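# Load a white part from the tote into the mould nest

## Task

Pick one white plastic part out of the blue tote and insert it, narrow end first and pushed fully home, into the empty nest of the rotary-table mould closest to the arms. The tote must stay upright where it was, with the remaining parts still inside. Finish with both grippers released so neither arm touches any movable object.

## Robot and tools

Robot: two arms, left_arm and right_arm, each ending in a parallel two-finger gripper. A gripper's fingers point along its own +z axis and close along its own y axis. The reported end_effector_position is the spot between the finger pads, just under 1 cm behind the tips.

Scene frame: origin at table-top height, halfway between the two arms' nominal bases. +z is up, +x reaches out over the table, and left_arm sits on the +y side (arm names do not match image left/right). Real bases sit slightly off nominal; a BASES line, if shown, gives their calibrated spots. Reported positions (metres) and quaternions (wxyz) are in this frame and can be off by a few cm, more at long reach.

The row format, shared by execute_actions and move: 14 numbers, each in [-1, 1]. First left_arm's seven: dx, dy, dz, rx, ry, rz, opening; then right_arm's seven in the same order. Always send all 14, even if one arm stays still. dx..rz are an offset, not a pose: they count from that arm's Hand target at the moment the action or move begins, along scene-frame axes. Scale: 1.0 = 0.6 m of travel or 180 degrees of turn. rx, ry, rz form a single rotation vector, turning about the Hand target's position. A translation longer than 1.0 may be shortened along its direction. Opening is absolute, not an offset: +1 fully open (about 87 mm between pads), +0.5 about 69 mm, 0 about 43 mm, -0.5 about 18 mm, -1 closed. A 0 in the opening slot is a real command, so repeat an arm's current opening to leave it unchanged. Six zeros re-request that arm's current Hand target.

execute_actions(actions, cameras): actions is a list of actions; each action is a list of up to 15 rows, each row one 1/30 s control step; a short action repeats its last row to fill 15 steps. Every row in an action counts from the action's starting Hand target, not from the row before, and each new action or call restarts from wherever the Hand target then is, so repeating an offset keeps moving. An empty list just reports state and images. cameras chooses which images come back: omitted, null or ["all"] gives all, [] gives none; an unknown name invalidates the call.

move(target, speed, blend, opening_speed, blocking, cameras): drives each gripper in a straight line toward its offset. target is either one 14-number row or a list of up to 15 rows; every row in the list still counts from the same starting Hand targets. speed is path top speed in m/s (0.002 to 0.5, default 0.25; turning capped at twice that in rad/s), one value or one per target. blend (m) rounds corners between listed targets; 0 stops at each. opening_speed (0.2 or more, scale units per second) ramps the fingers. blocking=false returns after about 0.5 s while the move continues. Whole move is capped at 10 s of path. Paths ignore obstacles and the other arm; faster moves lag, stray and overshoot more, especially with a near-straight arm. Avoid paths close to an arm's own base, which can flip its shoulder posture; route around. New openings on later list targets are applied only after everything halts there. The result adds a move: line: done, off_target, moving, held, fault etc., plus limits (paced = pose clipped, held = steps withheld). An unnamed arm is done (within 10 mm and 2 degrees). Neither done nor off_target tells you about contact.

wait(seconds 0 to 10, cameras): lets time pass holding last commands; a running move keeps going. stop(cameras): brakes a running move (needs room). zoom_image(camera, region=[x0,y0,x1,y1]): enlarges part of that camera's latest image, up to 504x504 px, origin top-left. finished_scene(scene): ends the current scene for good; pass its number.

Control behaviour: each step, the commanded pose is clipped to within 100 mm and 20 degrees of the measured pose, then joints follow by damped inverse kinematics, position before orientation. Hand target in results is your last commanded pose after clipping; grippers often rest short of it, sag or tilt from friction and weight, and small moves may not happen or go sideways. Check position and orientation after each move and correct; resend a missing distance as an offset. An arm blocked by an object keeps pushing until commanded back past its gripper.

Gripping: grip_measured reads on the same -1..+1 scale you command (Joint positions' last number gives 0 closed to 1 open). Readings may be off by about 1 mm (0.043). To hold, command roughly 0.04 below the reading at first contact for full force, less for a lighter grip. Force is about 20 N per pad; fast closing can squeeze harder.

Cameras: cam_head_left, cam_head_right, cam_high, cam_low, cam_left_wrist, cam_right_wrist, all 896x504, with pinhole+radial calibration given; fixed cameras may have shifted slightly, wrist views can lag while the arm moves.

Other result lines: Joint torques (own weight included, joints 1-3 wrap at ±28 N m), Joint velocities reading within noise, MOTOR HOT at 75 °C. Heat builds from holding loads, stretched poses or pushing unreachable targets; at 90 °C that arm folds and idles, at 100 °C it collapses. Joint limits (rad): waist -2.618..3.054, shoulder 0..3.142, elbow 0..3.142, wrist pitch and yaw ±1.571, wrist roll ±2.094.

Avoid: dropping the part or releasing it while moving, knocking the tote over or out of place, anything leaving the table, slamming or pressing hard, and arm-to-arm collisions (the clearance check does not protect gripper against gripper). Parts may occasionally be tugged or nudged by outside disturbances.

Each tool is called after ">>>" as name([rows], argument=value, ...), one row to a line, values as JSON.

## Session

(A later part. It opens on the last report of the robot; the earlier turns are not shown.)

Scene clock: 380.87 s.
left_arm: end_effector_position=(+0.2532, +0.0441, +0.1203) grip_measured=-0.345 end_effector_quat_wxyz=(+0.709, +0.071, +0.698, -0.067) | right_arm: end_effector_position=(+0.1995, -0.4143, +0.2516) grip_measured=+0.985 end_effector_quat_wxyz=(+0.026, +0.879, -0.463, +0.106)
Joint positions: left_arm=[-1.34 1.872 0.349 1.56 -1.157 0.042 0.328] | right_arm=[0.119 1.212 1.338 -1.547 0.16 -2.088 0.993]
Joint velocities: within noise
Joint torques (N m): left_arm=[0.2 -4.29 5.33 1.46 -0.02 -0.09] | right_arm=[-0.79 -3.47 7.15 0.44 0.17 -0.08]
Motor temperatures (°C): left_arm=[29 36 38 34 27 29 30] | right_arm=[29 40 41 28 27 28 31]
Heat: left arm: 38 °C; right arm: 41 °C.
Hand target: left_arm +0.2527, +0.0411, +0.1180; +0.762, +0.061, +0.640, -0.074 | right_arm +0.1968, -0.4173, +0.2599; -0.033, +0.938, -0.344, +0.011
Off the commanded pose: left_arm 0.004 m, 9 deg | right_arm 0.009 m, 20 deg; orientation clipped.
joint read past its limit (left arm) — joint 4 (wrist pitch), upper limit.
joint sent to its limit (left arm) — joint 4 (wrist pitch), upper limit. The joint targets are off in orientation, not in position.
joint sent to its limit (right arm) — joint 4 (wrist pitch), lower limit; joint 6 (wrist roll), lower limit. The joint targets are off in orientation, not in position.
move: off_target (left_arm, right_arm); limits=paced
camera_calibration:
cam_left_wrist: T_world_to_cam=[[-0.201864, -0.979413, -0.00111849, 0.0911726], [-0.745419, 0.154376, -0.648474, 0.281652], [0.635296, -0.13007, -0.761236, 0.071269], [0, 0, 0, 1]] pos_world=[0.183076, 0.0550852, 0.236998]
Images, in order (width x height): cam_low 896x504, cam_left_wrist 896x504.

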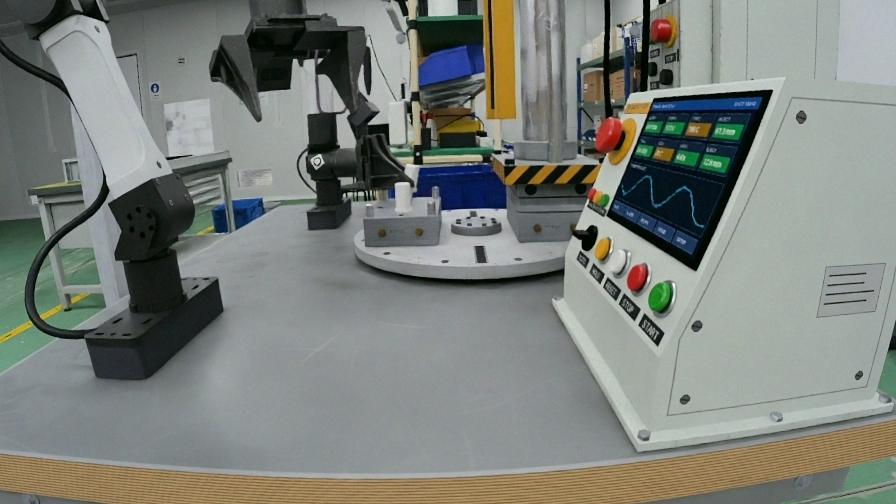

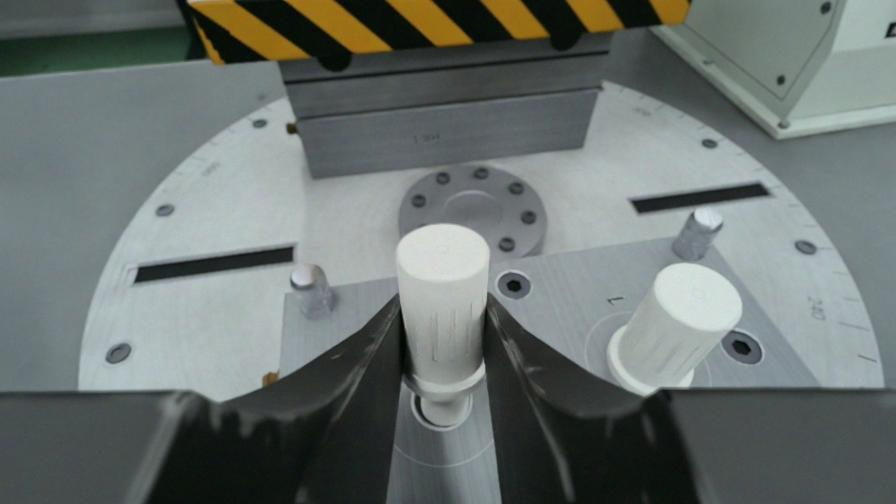

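>>> move([
  [0.0,0.004,-0.012,0,0,0,-0.8,0,0,0,0,0,0,1],
], speed=0.03, cameras=["cam_left_wrist","cam_low"])

>>> zoom_image(camera="cam_left_wrist", region=[370, 370, 510, 504])

>>> zoom_image(camera="cam_low", region=[340, 110, 460, 230])

Scene clock: 387.87 s.
left_arm: end_effector_position=(+0.2531, +0.0443, +0.1171) grip_measured=-0.345 end_effector_quat_wxyz=(+0.708, +0.066, +0.700, -0.069) | right_arm: end_effector_position=(+0.1995, -0.4143, +0.2516) grip_measured=+0.985 end_effector_quat_wxyz=(+0.026, +0.879, -0.463, +0.106)
Joint positions: left_arm=[-1.34 1.882 0.349 1.56 -1.161 0.02 0.328] | right_arm=[0.119 1.212 1.338 -1.547 0.16 -2.088 0.993]
Joint velocities: within noise
Joint torques (N m): left_arm=[0.43 -3.7 4.52 1.45 0 -0.1] | right_arm=[-0.68 -3.52 7.15 0.48 0.17 -0.09]
Motor temperatures (°C): left_arm=[29 35 38 34 27 29 30] | right_arm=[29 40 42 28 27 28 31]
Heat: left arm: 38 °C; right arm: 42 °C.
Hand target: left_arm +0.2527, +0.0435, +0.1107; +0.762, +0.061, +0.640, -0.074 | right_arm +0.1968, -0.4173, +0.2599; -0.033, +0.938, -0.344, +0.011
Off the commanded pose: left_arm 0.006 m, 9 deg | right_arm 0.009 m, 20 deg.
joint read past its limit (left arm) — joint 4 (wrist pitch), upper limit.
joint sent to its limit (left arm) — joint 4 (wrist pitch), upper limit. The joint targets are off in orientation, not in position.
joint sent to its limit (right arm) — joint 4 (wrist pitch), lower limit; joint 6 (wrist roll), lower limit. The joint targets are off in orientation, not in position.
move: off_target (left_arm, right_arm)
camera_calibration:
cam_left_wrist: T_world_to_cam=[[-0.197625, -0.980217, 0.0109286, 0.088886], [-0.750353, 0.144089, -0.645142, 0.280816], [0.630805, -0.135697, -0.763984, 0.0706447], [0, 0, 0, 1]] pos_world=[0.183714, 0.0562513, 0.234166]
Images, in order (width x height): cam_low 896x504, cam_left_wrist 896x504.

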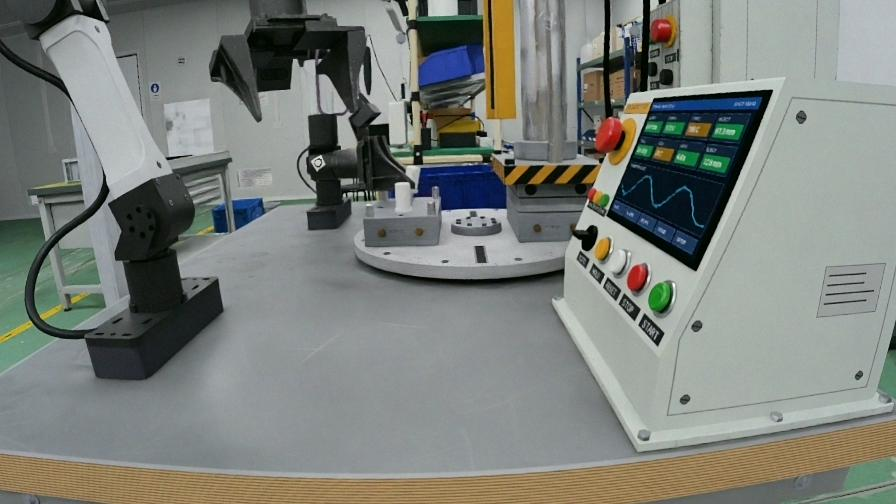

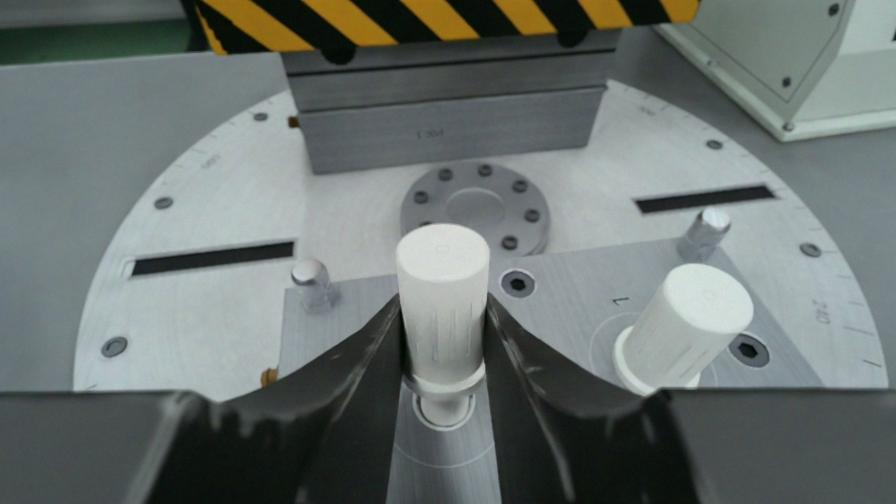

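Scaled by 3.600 from the camera's 896x504 image, which has a finer 1280x720 frame.

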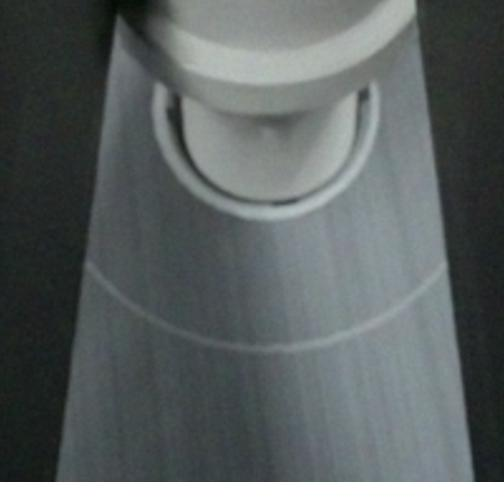

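Scaled by 4.200 from the camera's 896x504 image, which has a finer 1280x720 frame.

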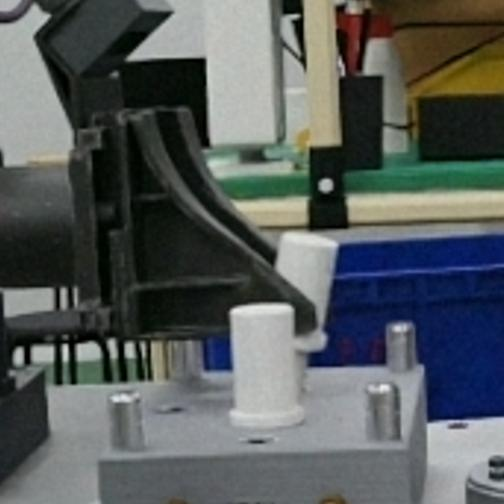

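>>> move([
  [-0.013,0.003,-0.003,0,0,0,-0.8,0,0,0,0,0,0,1],
], speed=0.02, cameras=["cam_left_wrist","cam_low"])

>>> zoom_image(camera="cam_left_wrist", region=[370, 370, 510, 504])

>>> zoom_image(camera="cam_low", region=[340, 110, 460, 230])

Scene clock: 402.43 s.
left_arm: end_effector_position=(+0.2519, +0.0456, +0.1173) grip_measured=-0.345 end_effector_quat_wxyz=(+0.708, +0.055, +0.701, -0.069) | right_arm: end_effector_position=(+0.1995, -0.4143, +0.2516) grip_measured=+0.985 end_effector_quat_wxyz=(+0.026, +0.879, -0.463, +0.106)
Joint positions: left_arm=[-1.347 1.882 0.351 1.56 -1.184 0.007 0.328] | right_arm=[0.119 1.212 1.338 -1.547 0.16 -2.088 0.993]
Joint velocities: within noise
Joint torques (N m): left_arm=[-1.31 -3.99 3.11 1.44 -0.05 -0.06] | right_arm=[-0.69 -3.49 7.15 0.41 0.15 -0.09]
Motor temperatures (°C): left_arm=[29 35 38 34 27 29 30] | right_arm=[29 40 42 28 27 28 31]
Heat: left arm: 38 °C; right arm: 42 °C.
Hand target: left_arm +0.2449, +0.0454, +0.1089; +0.762, +0.061, +0.640, -0.074 | right_arm +0.1968, -0.4173, +0.2599; -0.033, +0.938, -0.344, +0.011
Off the commanded pose: left_arm 0.011 m, 9 deg | right_arm 0.009 m, 20 deg; orientation clipped.
joint read past its limit (left arm) — joint 4 (wrist pitch), upper limit.
joint sent to its limit (left arm) — joint 4 (wrist pitch), upper limit. The joint targets are off in orientation, not in position.
joint sent to its limit (right arm) — joint 4 (wrist pitch), lower limit; joint 6 (wrist roll), lower limit. The joint targets are off in orientation, not in position.
move: off_target (left_arm, right_arm); limits=paced
camera_calibration:
cam_left_wrist: T_world_to_cam=[[-0.182751, -0.982807, 0.0263075, 0.084449], [-0.754172, 0.12297, -0.64506, 0.281743], [0.630735, -0.137726, -0.763679, 0.0718679], [0, 0, 0, 1]] pos_world=[0.182586, 0.0582493, 0.234403]
Images, in order (width x height): cam_low 896x504, cam_left_wrist 896x504.

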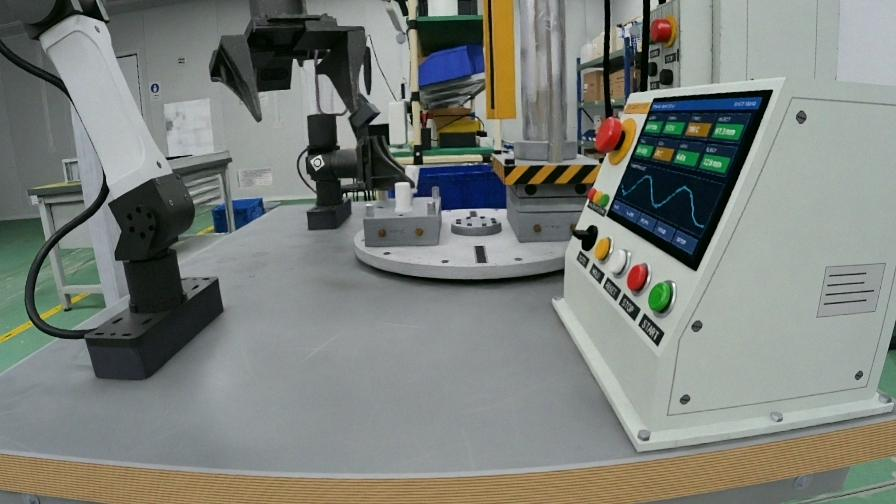

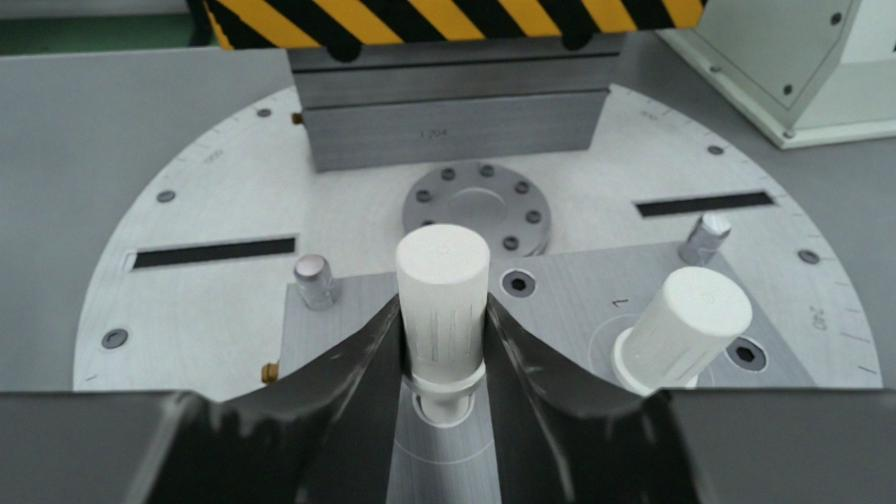

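Scaled by 3.600 from the camera's 896x504 image, which has a finer 1280x720 frame.

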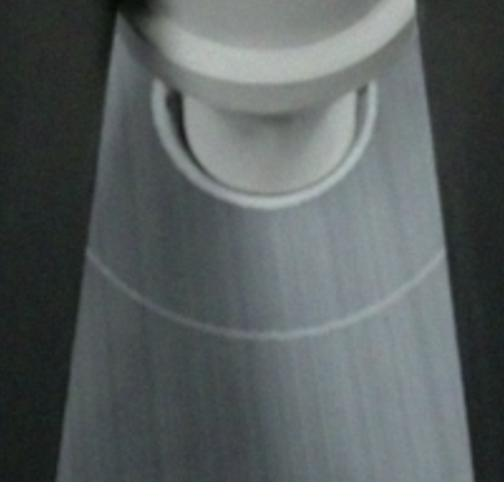

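Scaled by 4.200 from the camera's 896x504 image, which has a finer 1280x720 frame.

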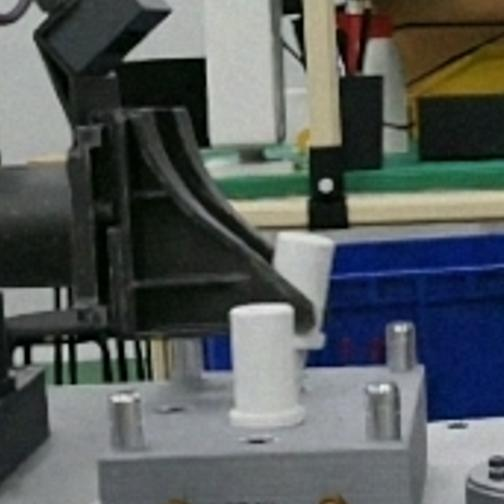

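>>> move(target=[0,0,0,0,0,0,-0.368,0,0,0,0,0,0,1], speed=0.02, cameras=["cam_left_wrist","cam_low"])

>>> zoom_image(camera="cam_low", region=[340, 110, 460, 230])

Scene clock: 416.20 s.
left_arm: end_effector_position=(+0.2519, +0.0457, +0.1173) grip_measured=-0.345 end_effector_quat_wxyz=(+0.708, +0.055, +0.701, -0.069) | right_arm: end_effector_position=(+0.1995, -0.4143, +0.2516) grip_measured=+0.985 end_effector_quat_wxyz=(+0.026, +0.879, -0.463, +0.106)
Joint positions: left_arm=[-1.347 1.882 0.351 1.56 -1.184 0.007 0.328] | right_arm=[0.119 1.212 1.338 -1.547 0.16 -2.088 0.993]
Joint velocities: within noise
Joint torques (N m): left_arm=[-1.29 -3.97 3.08 1.44 -0.05 -0.06] | right_arm=[-0.61 -3.56 7.09 0.42 0.15 -0.09]
Motor temperatures (°C): left_arm=[29 35 38 35 27 29 30] | right_arm=[29 40 42 28 27 28 31]
Heat: left arm: 38 °C; right arm: 42 °C.
Hand target: left_arm +0.2449, +0.0454, +0.1089; +0.762, +0.061, +0.640, -0.073 | right_arm +0.1968, -0.4173, +0.2599; -0.033, +0.938, -0.344, +0.011
Off the commanded pose: left_arm 0.011 m, 9 deg | right_arm 0.009 m, 20 deg.
joint read past its limit (left arm) — joint 4 (wrist pitch), upper limit.
joint sent to its limit (left arm) — joint 4 (wrist pitch), upper limit. The joint targets are off in orientation, not in position.
joint sent to its limit (right arm) — joint 4 (wrist pitch), lower limit; joint 6 (wrist roll), lower limit. The joint targets are off in orientation, not in position.
move: off_target (left_arm, right_arm)
camera_calibration:
cam_left_wrist: T_world_to_cam=[[-0.182376, -0.982877, 0.0263118, 0.0844242], [-0.754226, 0.122681, -0.645052, 0.281768], [0.630779, -0.137487, -0.763685, 0.071847], [0, 0, 0, 1]] pos_world=[0.182594, 0.0582891, 0.234402]
Images, in order (width x height): cam_low 896x504, cam_left_wrist 896x504.

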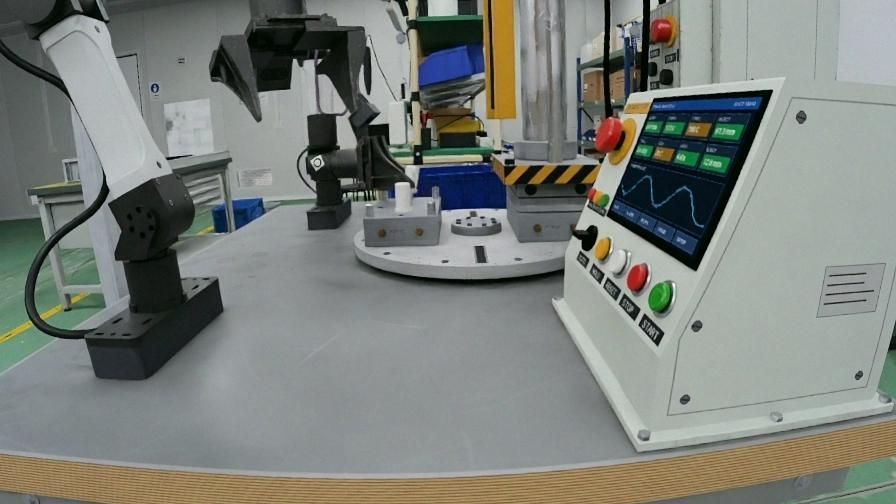

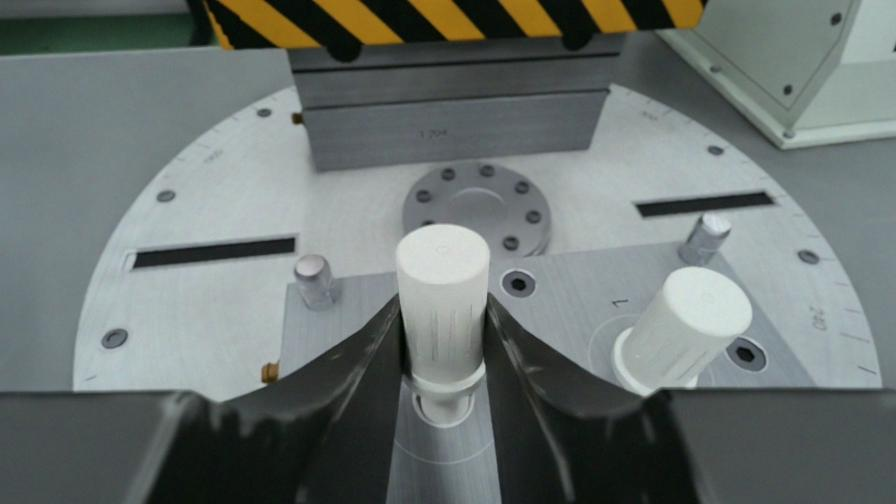

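Scaled by 4.200 from the camera's 896x504 image, which has a finer 1280x720 frame.

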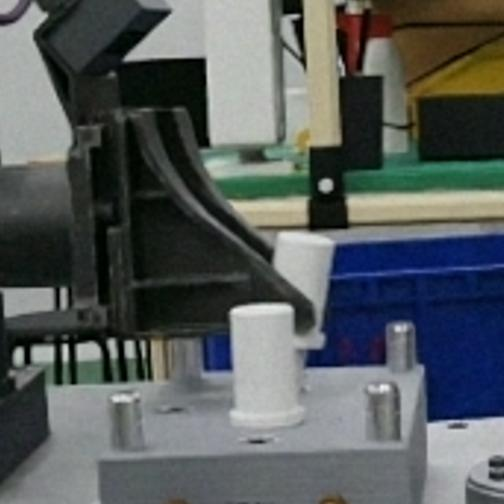

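>>> move(target=[-0.015,0.003,-0.003,0,0,0,-0.36,0,0,0,0,0,0,1], speed=0.02, cameras=["cam_left_wrist","cam_low"])

>>> zoom_image(camera="cam_low", region=[340, 110, 460, 230])

>>> zoom_image(camera="cam_left_wrist", region=[370, 370, 510, 504])

Scene clock: 425.53 s.
left_arm: end_effector_position=(+0.2472, +0.0462, +0.1181) grip_measured=-0.344 end_effector_quat_wxyz=(+0.708, +0.044, +0.702, -0.068) | right_arm: end_effector_position=(+0.1995, -0.4143, +0.2516) grip_measured=+0.985 end_effector_quat_wxyz=(+0.026, +0.879, -0.463, +0.106)
Joint positions: left_arm=[-1.369 1.882 0.355 1.56 -1.224 -0.001 0.328] | right_arm=[0.119 1.212 1.338 -1.547 0.16 -2.088 0.993]
Joint velocities: within noise
Joint torques (N m): left_arm=[-2.18 -4.18 1.47 1.41 0 -0.1] | right_arm=[-0.66 -3.52 7.09 0.45 0.16 -0.12]
Motor temperatures (°C): left_arm=[29 35 37 35 27 29 30] | right_arm=[29 40 42 28 27 28 31]
Heat: left arm: 37 °C; right arm: 42 °C.
Hand target: left_arm +0.2359, +0.0471, +0.1072; +0.762, +0.061, +0.640, -0.074 | right_arm +0.1968, -0.4173, +0.2599; -0.033, +0.938, -0.344, +0.011
Off the commanded pose: left_arm 0.016 m, 10 deg | right_arm 0.009 m, 20 deg.
joint read past its limit (left arm) — joint 4 (wrist pitch), upper limit.
joint sent to its limit (left arm) — joint 4 (wrist pitch), upper limit. The joint targets are off in orientation, not in position.
joint sent to its limit (right arm) — joint 4 (wrist pitch), lower limit; joint 6 (wrist roll), lower limit. The joint targets are off in orientation, not in position.
move: off_target (left_arm, right_arm)
camera_calibration:
cam_left_wrist: T_world_to_cam=[[-0.165158, -0.985495, 0.0390239, 0.0784608], [-0.757227, 0.101352, -0.64524, 0.280461], [0.631926, -0.136116, -0.762982, 0.0750647], [0, 0, 0, 1]] pos_world=[0.177896, 0.059115, 0.235176]
Images, in order (width x height): cam_low 896x504, cam_left_wrist 896x504.

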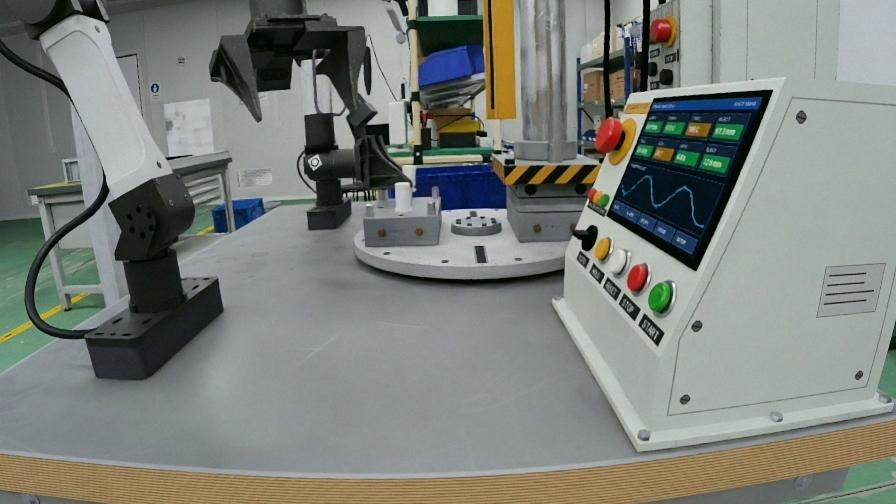

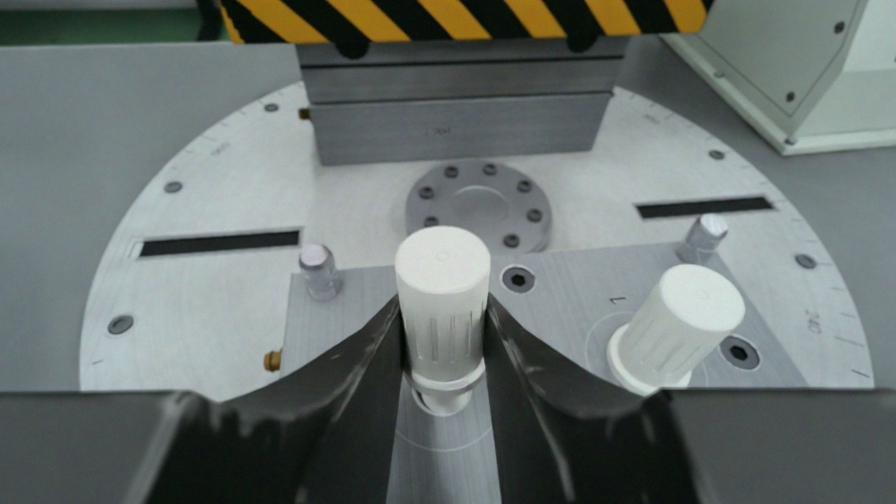

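Scaled by 4.200 from the camera's 896x504 image, which has a finer 1280x720 frame.

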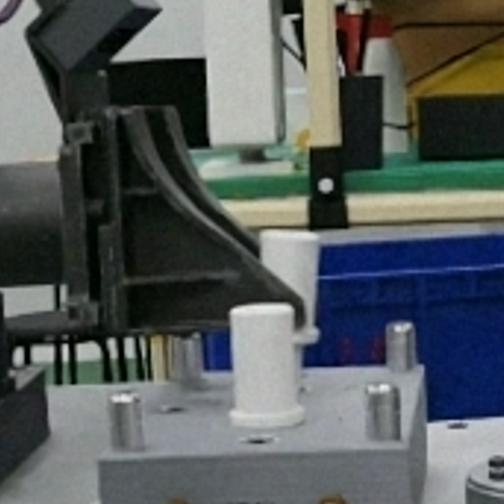

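Scaled by 3.600 from the camera's 896x504 image, which has a finer 1280x720 frame.

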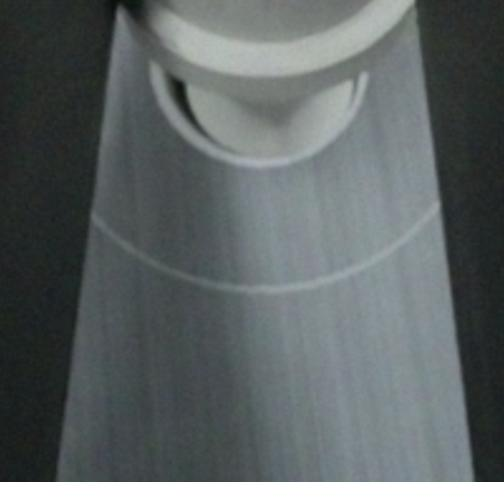

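>>> move(target=[-0.008,0.001,0,0,0,0,-0.36,0,0,0,0,0,0,1], speed=0.02, cameras=["cam_left_wrist","cam_low"])

>>> zoom_image(camera="cam_low", region=[340, 110, 460, 230])

>>> zoom_image(camera="cam_left_wrist", region=[370, 370, 510, 504])

Scene clock: 446.03 s.
left_arm: end_effector_position=(+0.2383, +0.0427, +0.1193) grip_measured=-0.344 end_effector_quat_wxyz=(+0.708, +0.046, +0.701, -0.073) | right_arm: end_effector_position=(+0.1995, -0.4143, +0.2516) grip_measured=+0.985 end_effector_quat_wxyz=(+0.026, +0.879, -0.463, +0.106)
Joint positions: left_arm=[-1.405 1.877 0.355 1.56 -1.248 -0.002 0.328] | right_arm=[0.119 1.212 1.338 -1.547 0.16 -2.088 0.993]
Joint velocities: within noise
Joint torques (N m): left_arm=[-1.02 -4.05 1.02 1.39 0.07 -0.08] | right_arm=[-0.72 -3.56 7.2 0.44 0.15 -0.1]
Motor temperatures (°C): left_arm=[29 35 37 35 27 29 30] | right_arm=[29 40 42 28 27 28 31]
Heat: left arm: 37 °C; right arm: 42 °C.
Hand target: left_arm +0.2311, +0.0477, +0.1072; +0.762, +0.061, +0.640, -0.074 | right_arm +0.1968, -0.4173, +0.2599; -0.033, +0.938, -0.344, +0.011
Off the commanded pose: left_arm 0.015 m, 10 deg | right_arm 0.009 m, 20 deg.
joint read past its limit (left arm) — joint 4 (wrist pitch), upper limit.
joint sent to its limit (left arm) — joint 4 (wrist pitch), upper limit. The joint targets are off in orientation, not in position.
joint sent to its limit (right arm) — joint 4 (wrist pitch), lower limit; joint 6 (wrist roll), lower limit. The joint targets are off in orientation, not in position.
move: off_target (left_arm, right_arm)
camera_calibration:
cam_left_wrist: T_world_to_cam=[[-0.175688, -0.983445, 0.0443893, 0.0752763], [-0.756254, 0.10596, -0.645641, 0.274431], [0.630249, -0.147001, -0.76235, 0.0818942], [0, 0, 0, 1]] pos_world=[0.169151, 0.05699, 0.236274]
Images, in order (width x height): cam_low 896x504, cam_left_wrist 896x504.

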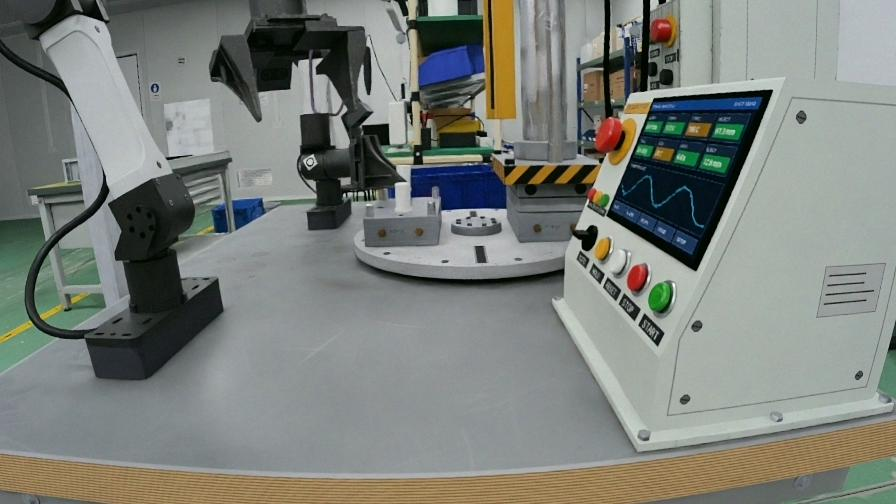

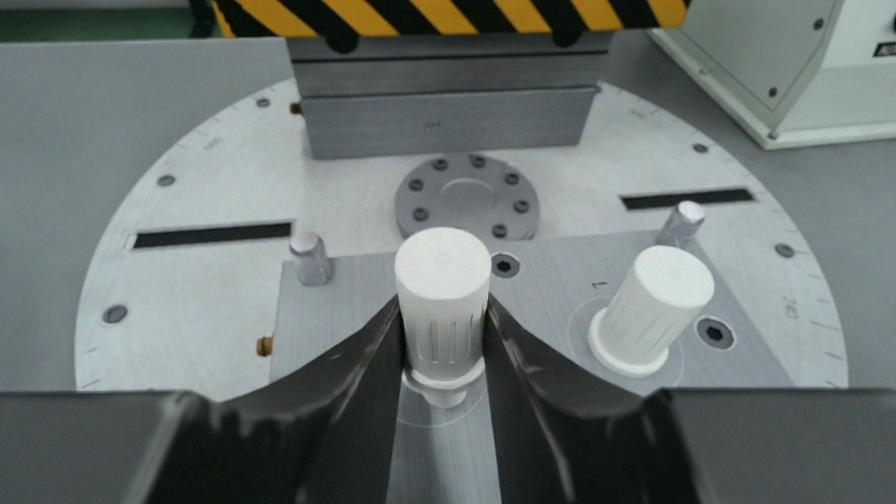

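Scaled by 4.200 from the camera's 896x504 image, which has a finer 1280x720 frame.

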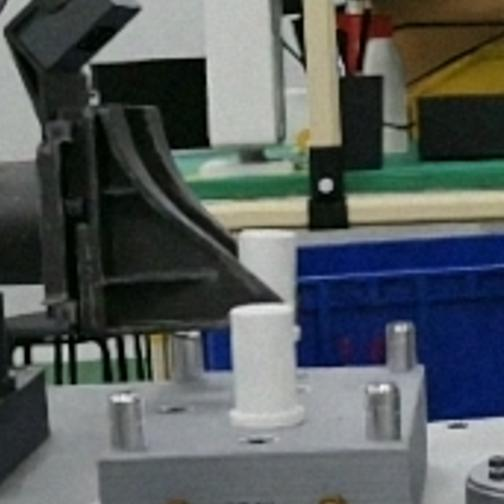

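Scaled by 3.600 from the camera's 896x504 image, which has a finer 1280x720 frame.

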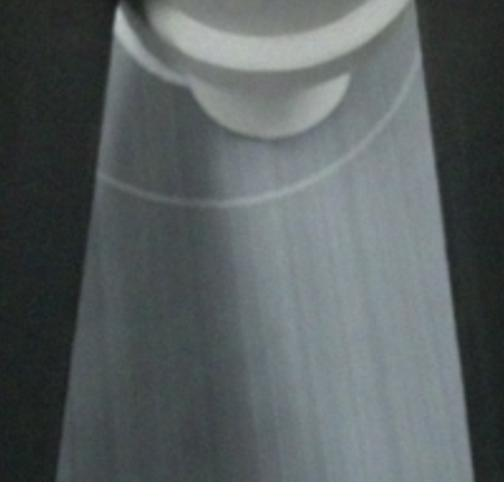

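>>> zoom_image(camera="cam_left_wrist", region=[350, 340, 700, 460])

>>> zoom_image(camera="cam_left_wrist", region=[390, 360, 500, 440])

Scaled by 1.440 from the camera's 896x504 image, which has a finer 1280x720 frame.

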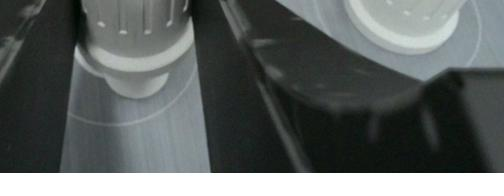

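Scaled by 4.582 from the camera's 896x504 image, which has a finer 1280x720 frame.

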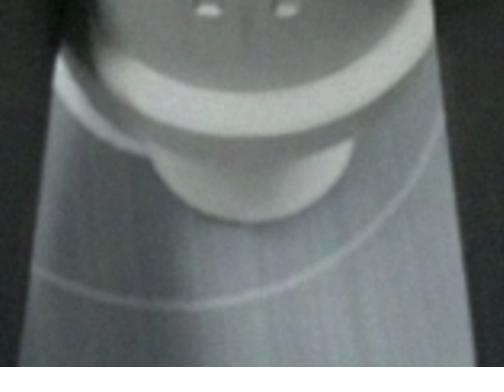

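>>> move(target=[0.012,-0.006,0.038,0,0,0,-0.7,0,0,0,0,0,0,1], speed=0.03, cameras=["cam_left_wrist","cam_low"])

>>> zoom_image(camera="cam_low", region=[340, 110, 460, 230])

>>> zoom_image(camera="cam_left_wrist", region=[370, 370, 510, 504])

Scene clock: 469.17 s.
left_arm: end_effector_position=(+0.2383, +0.0444, +0.1243) grip_measured=-0.344 end_effector_quat_wxyz=(+0.711, +0.064, +0.698, -0.061) | right_arm: end_effector_position=(+0.1995, -0.4143, +0.2516) grip_measured=+0.985 end_effector_quat_wxyz=(+0.026, +0.879, -0.463, +0.106)
Joint positions: left_arm=[-1.405 1.856 0.35 1.56 -1.239 0.057 0.328] | right_arm=[0.119 1.212 1.338 -1.547 0.16 -2.088 0.993]
Joint velocities: within noise
Joint torques (N m): left_arm=[0.87 -7.39 3.34 1.39 0.27 0.08] | right_arm=[-0.68 -3.43 7.19 0.44 0.17 -0.11]
Motor temperatures (°C): left_arm=[29 35 36 35 27 29 30] | right_arm=[29 39 42 28 27 28 31]
Heat: left arm: 36 °C; right arm: 42 °C.
Hand target: left_arm +0.2383, +0.0441, +0.1300; +0.762, +0.061, +0.640, -0.074 | right_arm +0.1968, -0.4173, +0.2599; -0.033, +0.938, -0.344, +0.011
Off the commanded pose: left_arm 0.006 m, 9 deg | right_arm 0.009 m, 20 deg.
joint read past its limit (left arm) — joint 4 (wrist pitch), upper limit.
joint sent to its limit (left arm) — joint 4 (wrist pitch), upper limit. The joint targets are off in orientation, not in position.
joint sent to its limit (right arm) — joint 4 (wrist pitch), lower limit; joint 6 (wrist roll), lower limit. The joint targets are off in orientation, not in position.
move: off_target (left_arm, right_arm)
camera_calibration:
cam_left_wrist: T_world_to_cam=[[-0.184108, -0.982906, 0.000257398, 0.0842012], [-0.746705, 0.139695, -0.650321, 0.274329], [0.639169, -0.119921, -0.759659, 0.0822987], [0, 0, 0, 1]] pos_world=[0.167742, 0.054309, 0.240899]
Images, in order (width x height): cam_low 896x504, cam_left_wrist 896x504.

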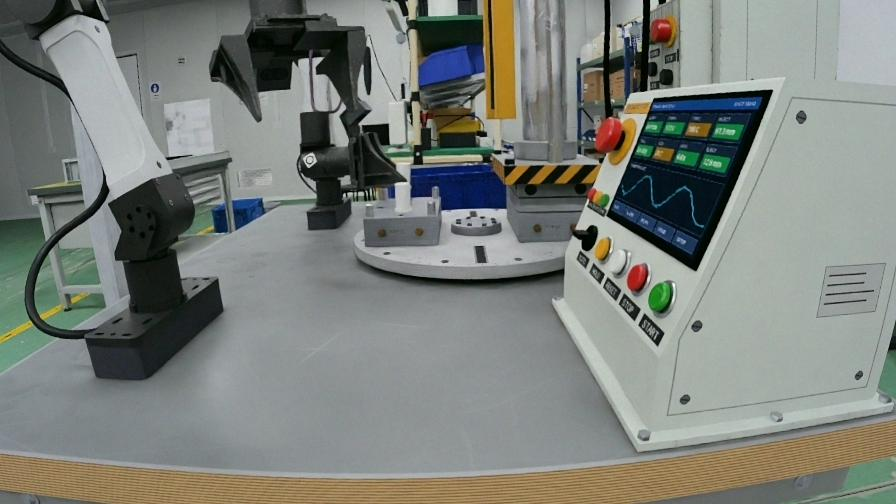

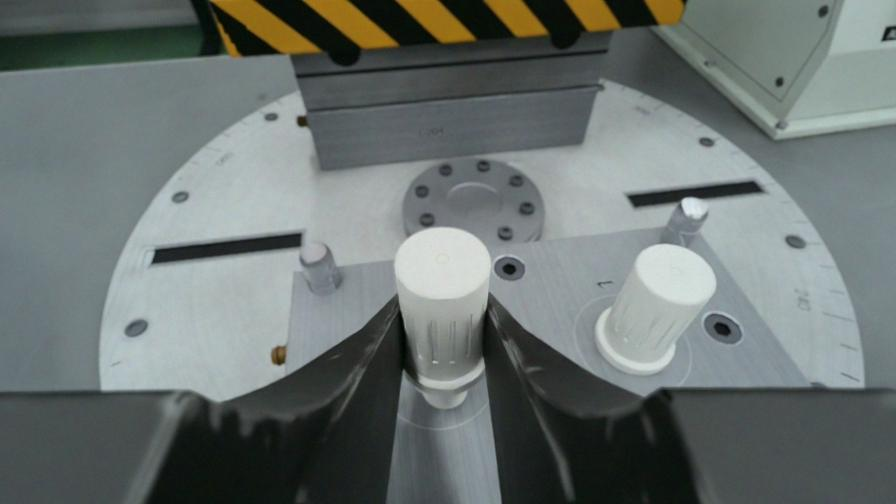

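Scaled by 4.200 from the camera's 896x504 image, which has a finer 1280x720 frame.

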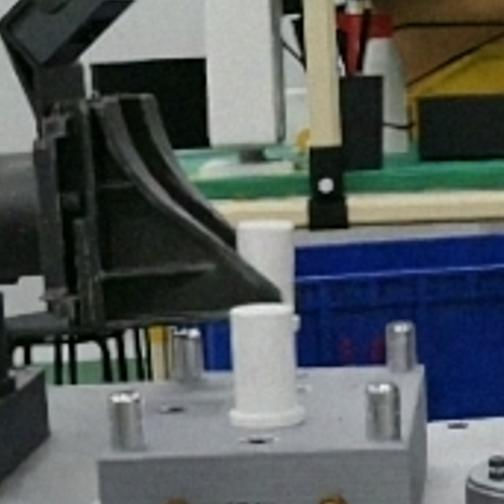

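Scaled by 3.600 from the camera's 896x504 image, which has a finer 1280x720 frame.

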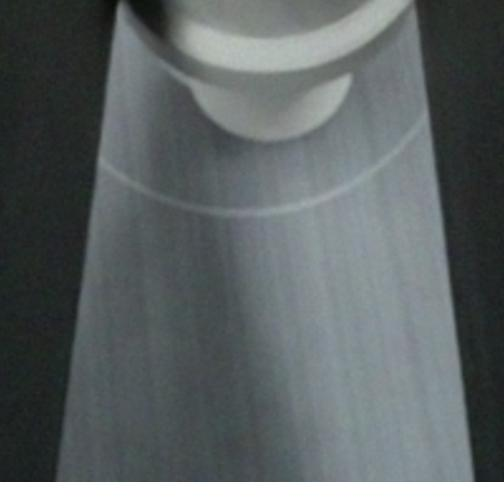

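>>> move([
  [0.026,0.014,0.005,0,0,0,-0.7,0,0,0,0,0,0,1],
  [0.013,0.002,-0.004,0,0,0,-0.7,0,0,0,0,0,0,1],
], speed=0.03, cameras=["cam_left_wrist","cam_low"])

>>> zoom_image(camera="cam_low", region=[340, 110, 460, 230])

>>> zoom_image(camera="cam_left_wrist", region=[370, 370, 510, 504])

Scene clock: 488.07 s.
left_arm: end_effector_position=(+0.2472, +0.0469, +0.1278) grip_measured=-0.344 end_effector_quat_wxyz=(+0.712, +0.071, +0.695, -0.070) | right_arm: end_effector_position=(+0.1995, -0.4143, +0.2516) grip_measured=+0.985 end_effector_quat_wxyz=(+0.026, +0.879, -0.463, +0.106)
Joint positions: left_arm=[-1.362 1.832 0.332 1.56 -1.175 0.059 0.328] | right_arm=[0.119 1.212 1.338 -1.547 0.16 -2.088 0.993]
Joint velocities: within noise
Joint torques (N m): left_arm=[0.09 -4.94 4.9 1.43 0.01 -0.01] | right_arm=[-0.72 -3.6 7.1 0.46 0.17 -0.13]
Motor temperatures (°C): left_arm=[29 37 36 35 27 29 30] | right_arm=[29 39 42 28 27 28 31]
Heat: left arm: 37 °C; right arm: 42 °C.
Hand target: left_arm +0.2461, +0.0452, +0.1276; +0.762, +0.061, +0.640, -0.074 | right_arm +0.1968, -0.4173, +0.2599; -0.033, +0.938, -0.344, +0.011
Off the commanded pose: left_arm 0.002 m, 9 deg | right_arm 0.009 m, 20 deg.
joint read past its limit (left arm) — joint 4 (wrist pitch), upper limit.
joint sent to its limit (left arm) — joint 4 (wrist pitch), upper limit. The joint targets are off in orientation, not in position.
joint sent to its limit (right arm) — joint 4 (wrist pitch), lower limit; joint 6 (wrist roll), lower limit. The joint targets are off in orientation, not in position.
move: off_target (left_arm, right_arm)
camera_calibration:
cam_left_wrist: T_world_to_cam=[[-0.204928, -0.978774, 0.00235625, 0.092967], [-0.740363, 0.153436, -0.654462, 0.281175], [0.640209, -0.135862, -0.756091, 0.0796119], [0, 0, 0, 1]] pos_world=[0.176254, 0.0586677, 0.243993]
Images, in order (width x height): cam_low 896x504, cam_left_wrist 896x504.

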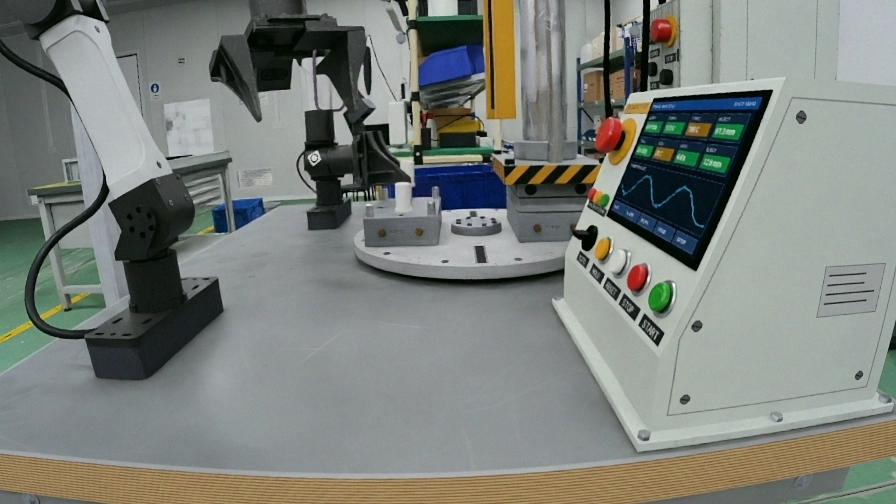

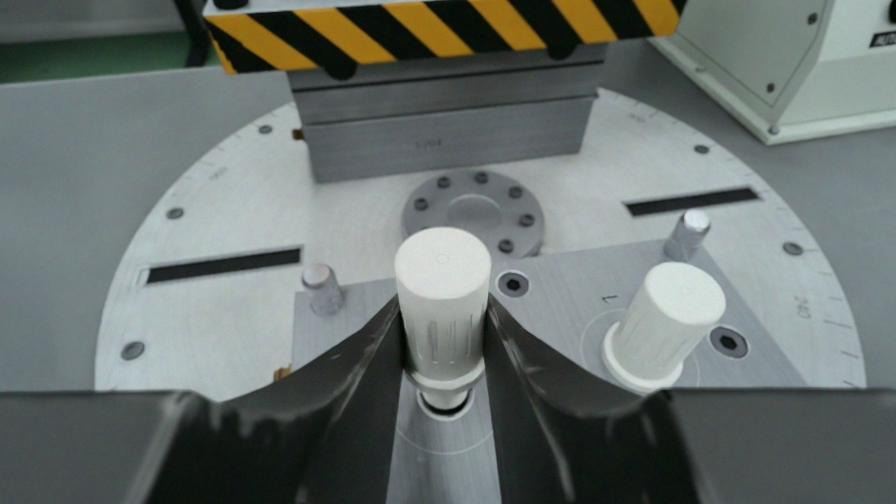

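Scaled by 4.200 from the camera's 896x504 image, which has a finer 1280x720 frame.

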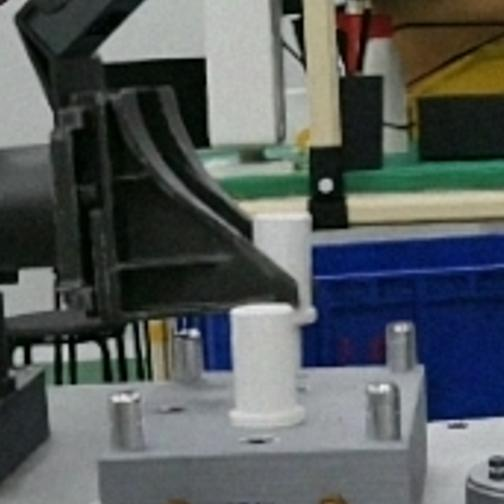

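Scaled by 3.600 from the camera's 896x504 image, which has a finer 1280x720 frame.

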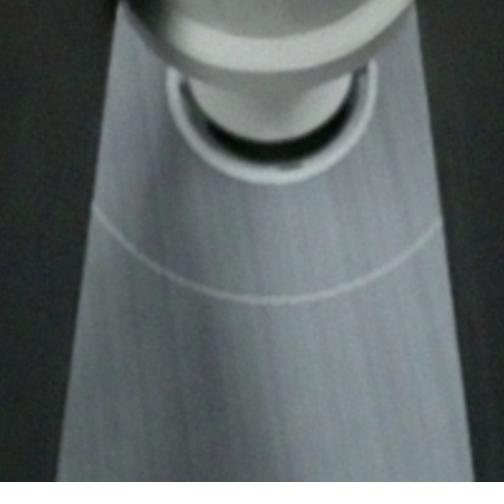

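>>> move(target=[0.0,0.002,-0.016,0,0,0,-0.6,0,0,0,0,0,0,1], speed=0.03, cameras=["cam_left_wrist","cam_low"])

>>> zoom_image(camera="cam_low", region=[340, 110, 460, 230])

>>> zoom_image(camera="cam_left_wrist", region=[370, 370, 510, 504])

Scene clock: 503.77 s.
left_arm: end_effector_position=(+0.2470, +0.0468, +0.1221) grip_measured=-0.344 end_effector_quat_wxyz=(+0.709, +0.068, +0.698, -0.070) | right_arm: end_effector_position=(+0.1995, -0.4143, +0.2516) grip_measured=+0.985 end_effector_quat_wxyz=(+0.026, +0.879, -0.463, +0.106)
Joint positions: left_arm=[-1.362 1.852 0.332 1.56 -1.178 0.036 0.328] | right_arm=[0.119 1.212 1.338 -1.547 0.16 -2.088 0.993]
Joint velocities: within noise
Joint torques (N m): left_arm=[0.27 -4.14 4.42 1.43 -0.02 -0.11] | right_arm=[-0.64 -3.45 7.19 0.46 0.17 -0.1]
Motor temperatures (°C): left_arm=[29 36 37 35 27 29 30] | right_arm=[29 39 42 28 27 28 31]
Heat: left arm: 37 °C; right arm: 42 °C.
Hand target: left_arm +0.2461, +0.0465, +0.1180; +0.762, +0.061, +0.640, -0.074 | right_arm +0.1968, -0.4173, +0.2599; -0.033, +0.938, -0.344, +0.011
Off the commanded pose: left_arm 0.004 m, 9 deg | right_arm 0.009 m, 20 deg.
joint read past its limit (left arm) — joint 4 (wrist pitch), upper limit.
joint sent to its limit (left arm) — joint 4 (wrist pitch), upper limit. The joint targets are off in orientation, not in position.
joint sent to its limit (right arm) — joint 4 (wrist pitch), lower limit; joint 6 (wrist roll), lower limit. The joint targets are off in orientation, not in position.
move: off_target (left_arm, right_arm)
camera_calibration:
cam_left_wrist: T_world_to_cam=[[-0.202713, -0.97921, 0.00741488, 0.0917213], [-0.74628, 0.149581, -0.648608, 0.278236], [0.634014, -0.137015, -0.761087, 0.0775917], [0, 0, 0, 1]] pos_world=[0.177041, 0.0588267, 0.23884]
Images, in order (width x height): cam_low 896x504, cam_left_wrist 896x504.

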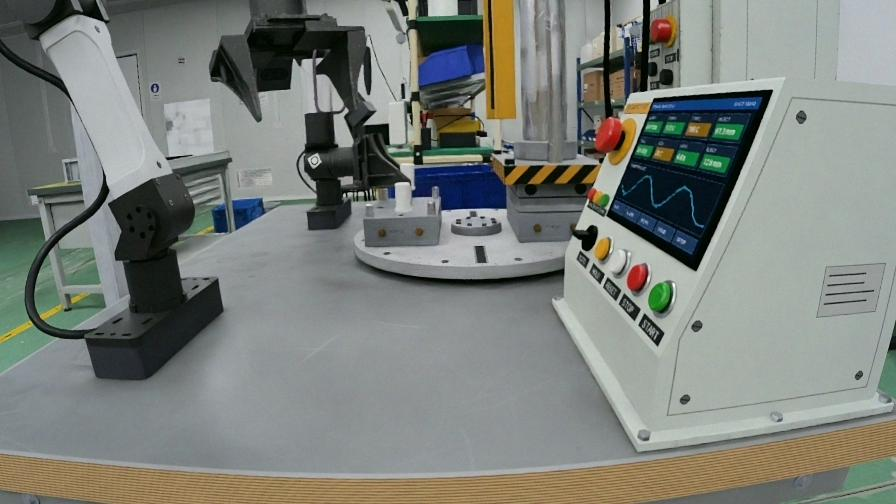

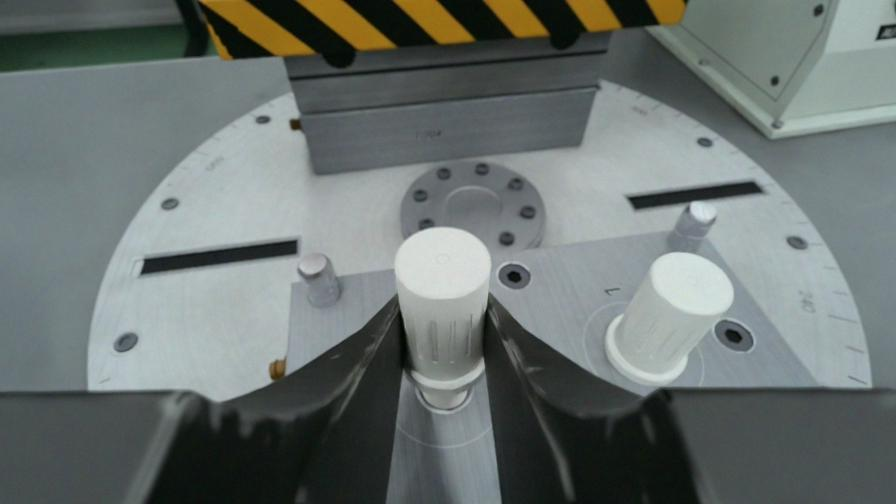

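Scaled by 4.200 from the camera's 896x504 image, which has a finer 1280x720 frame.

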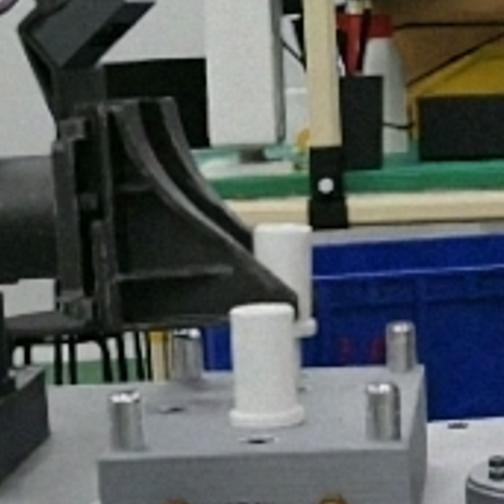

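Scaled by 3.600 from the camera's 896x504 image, which has a finer 1280x720 frame.

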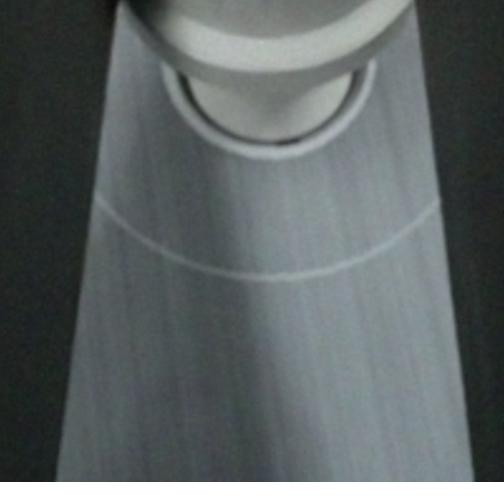

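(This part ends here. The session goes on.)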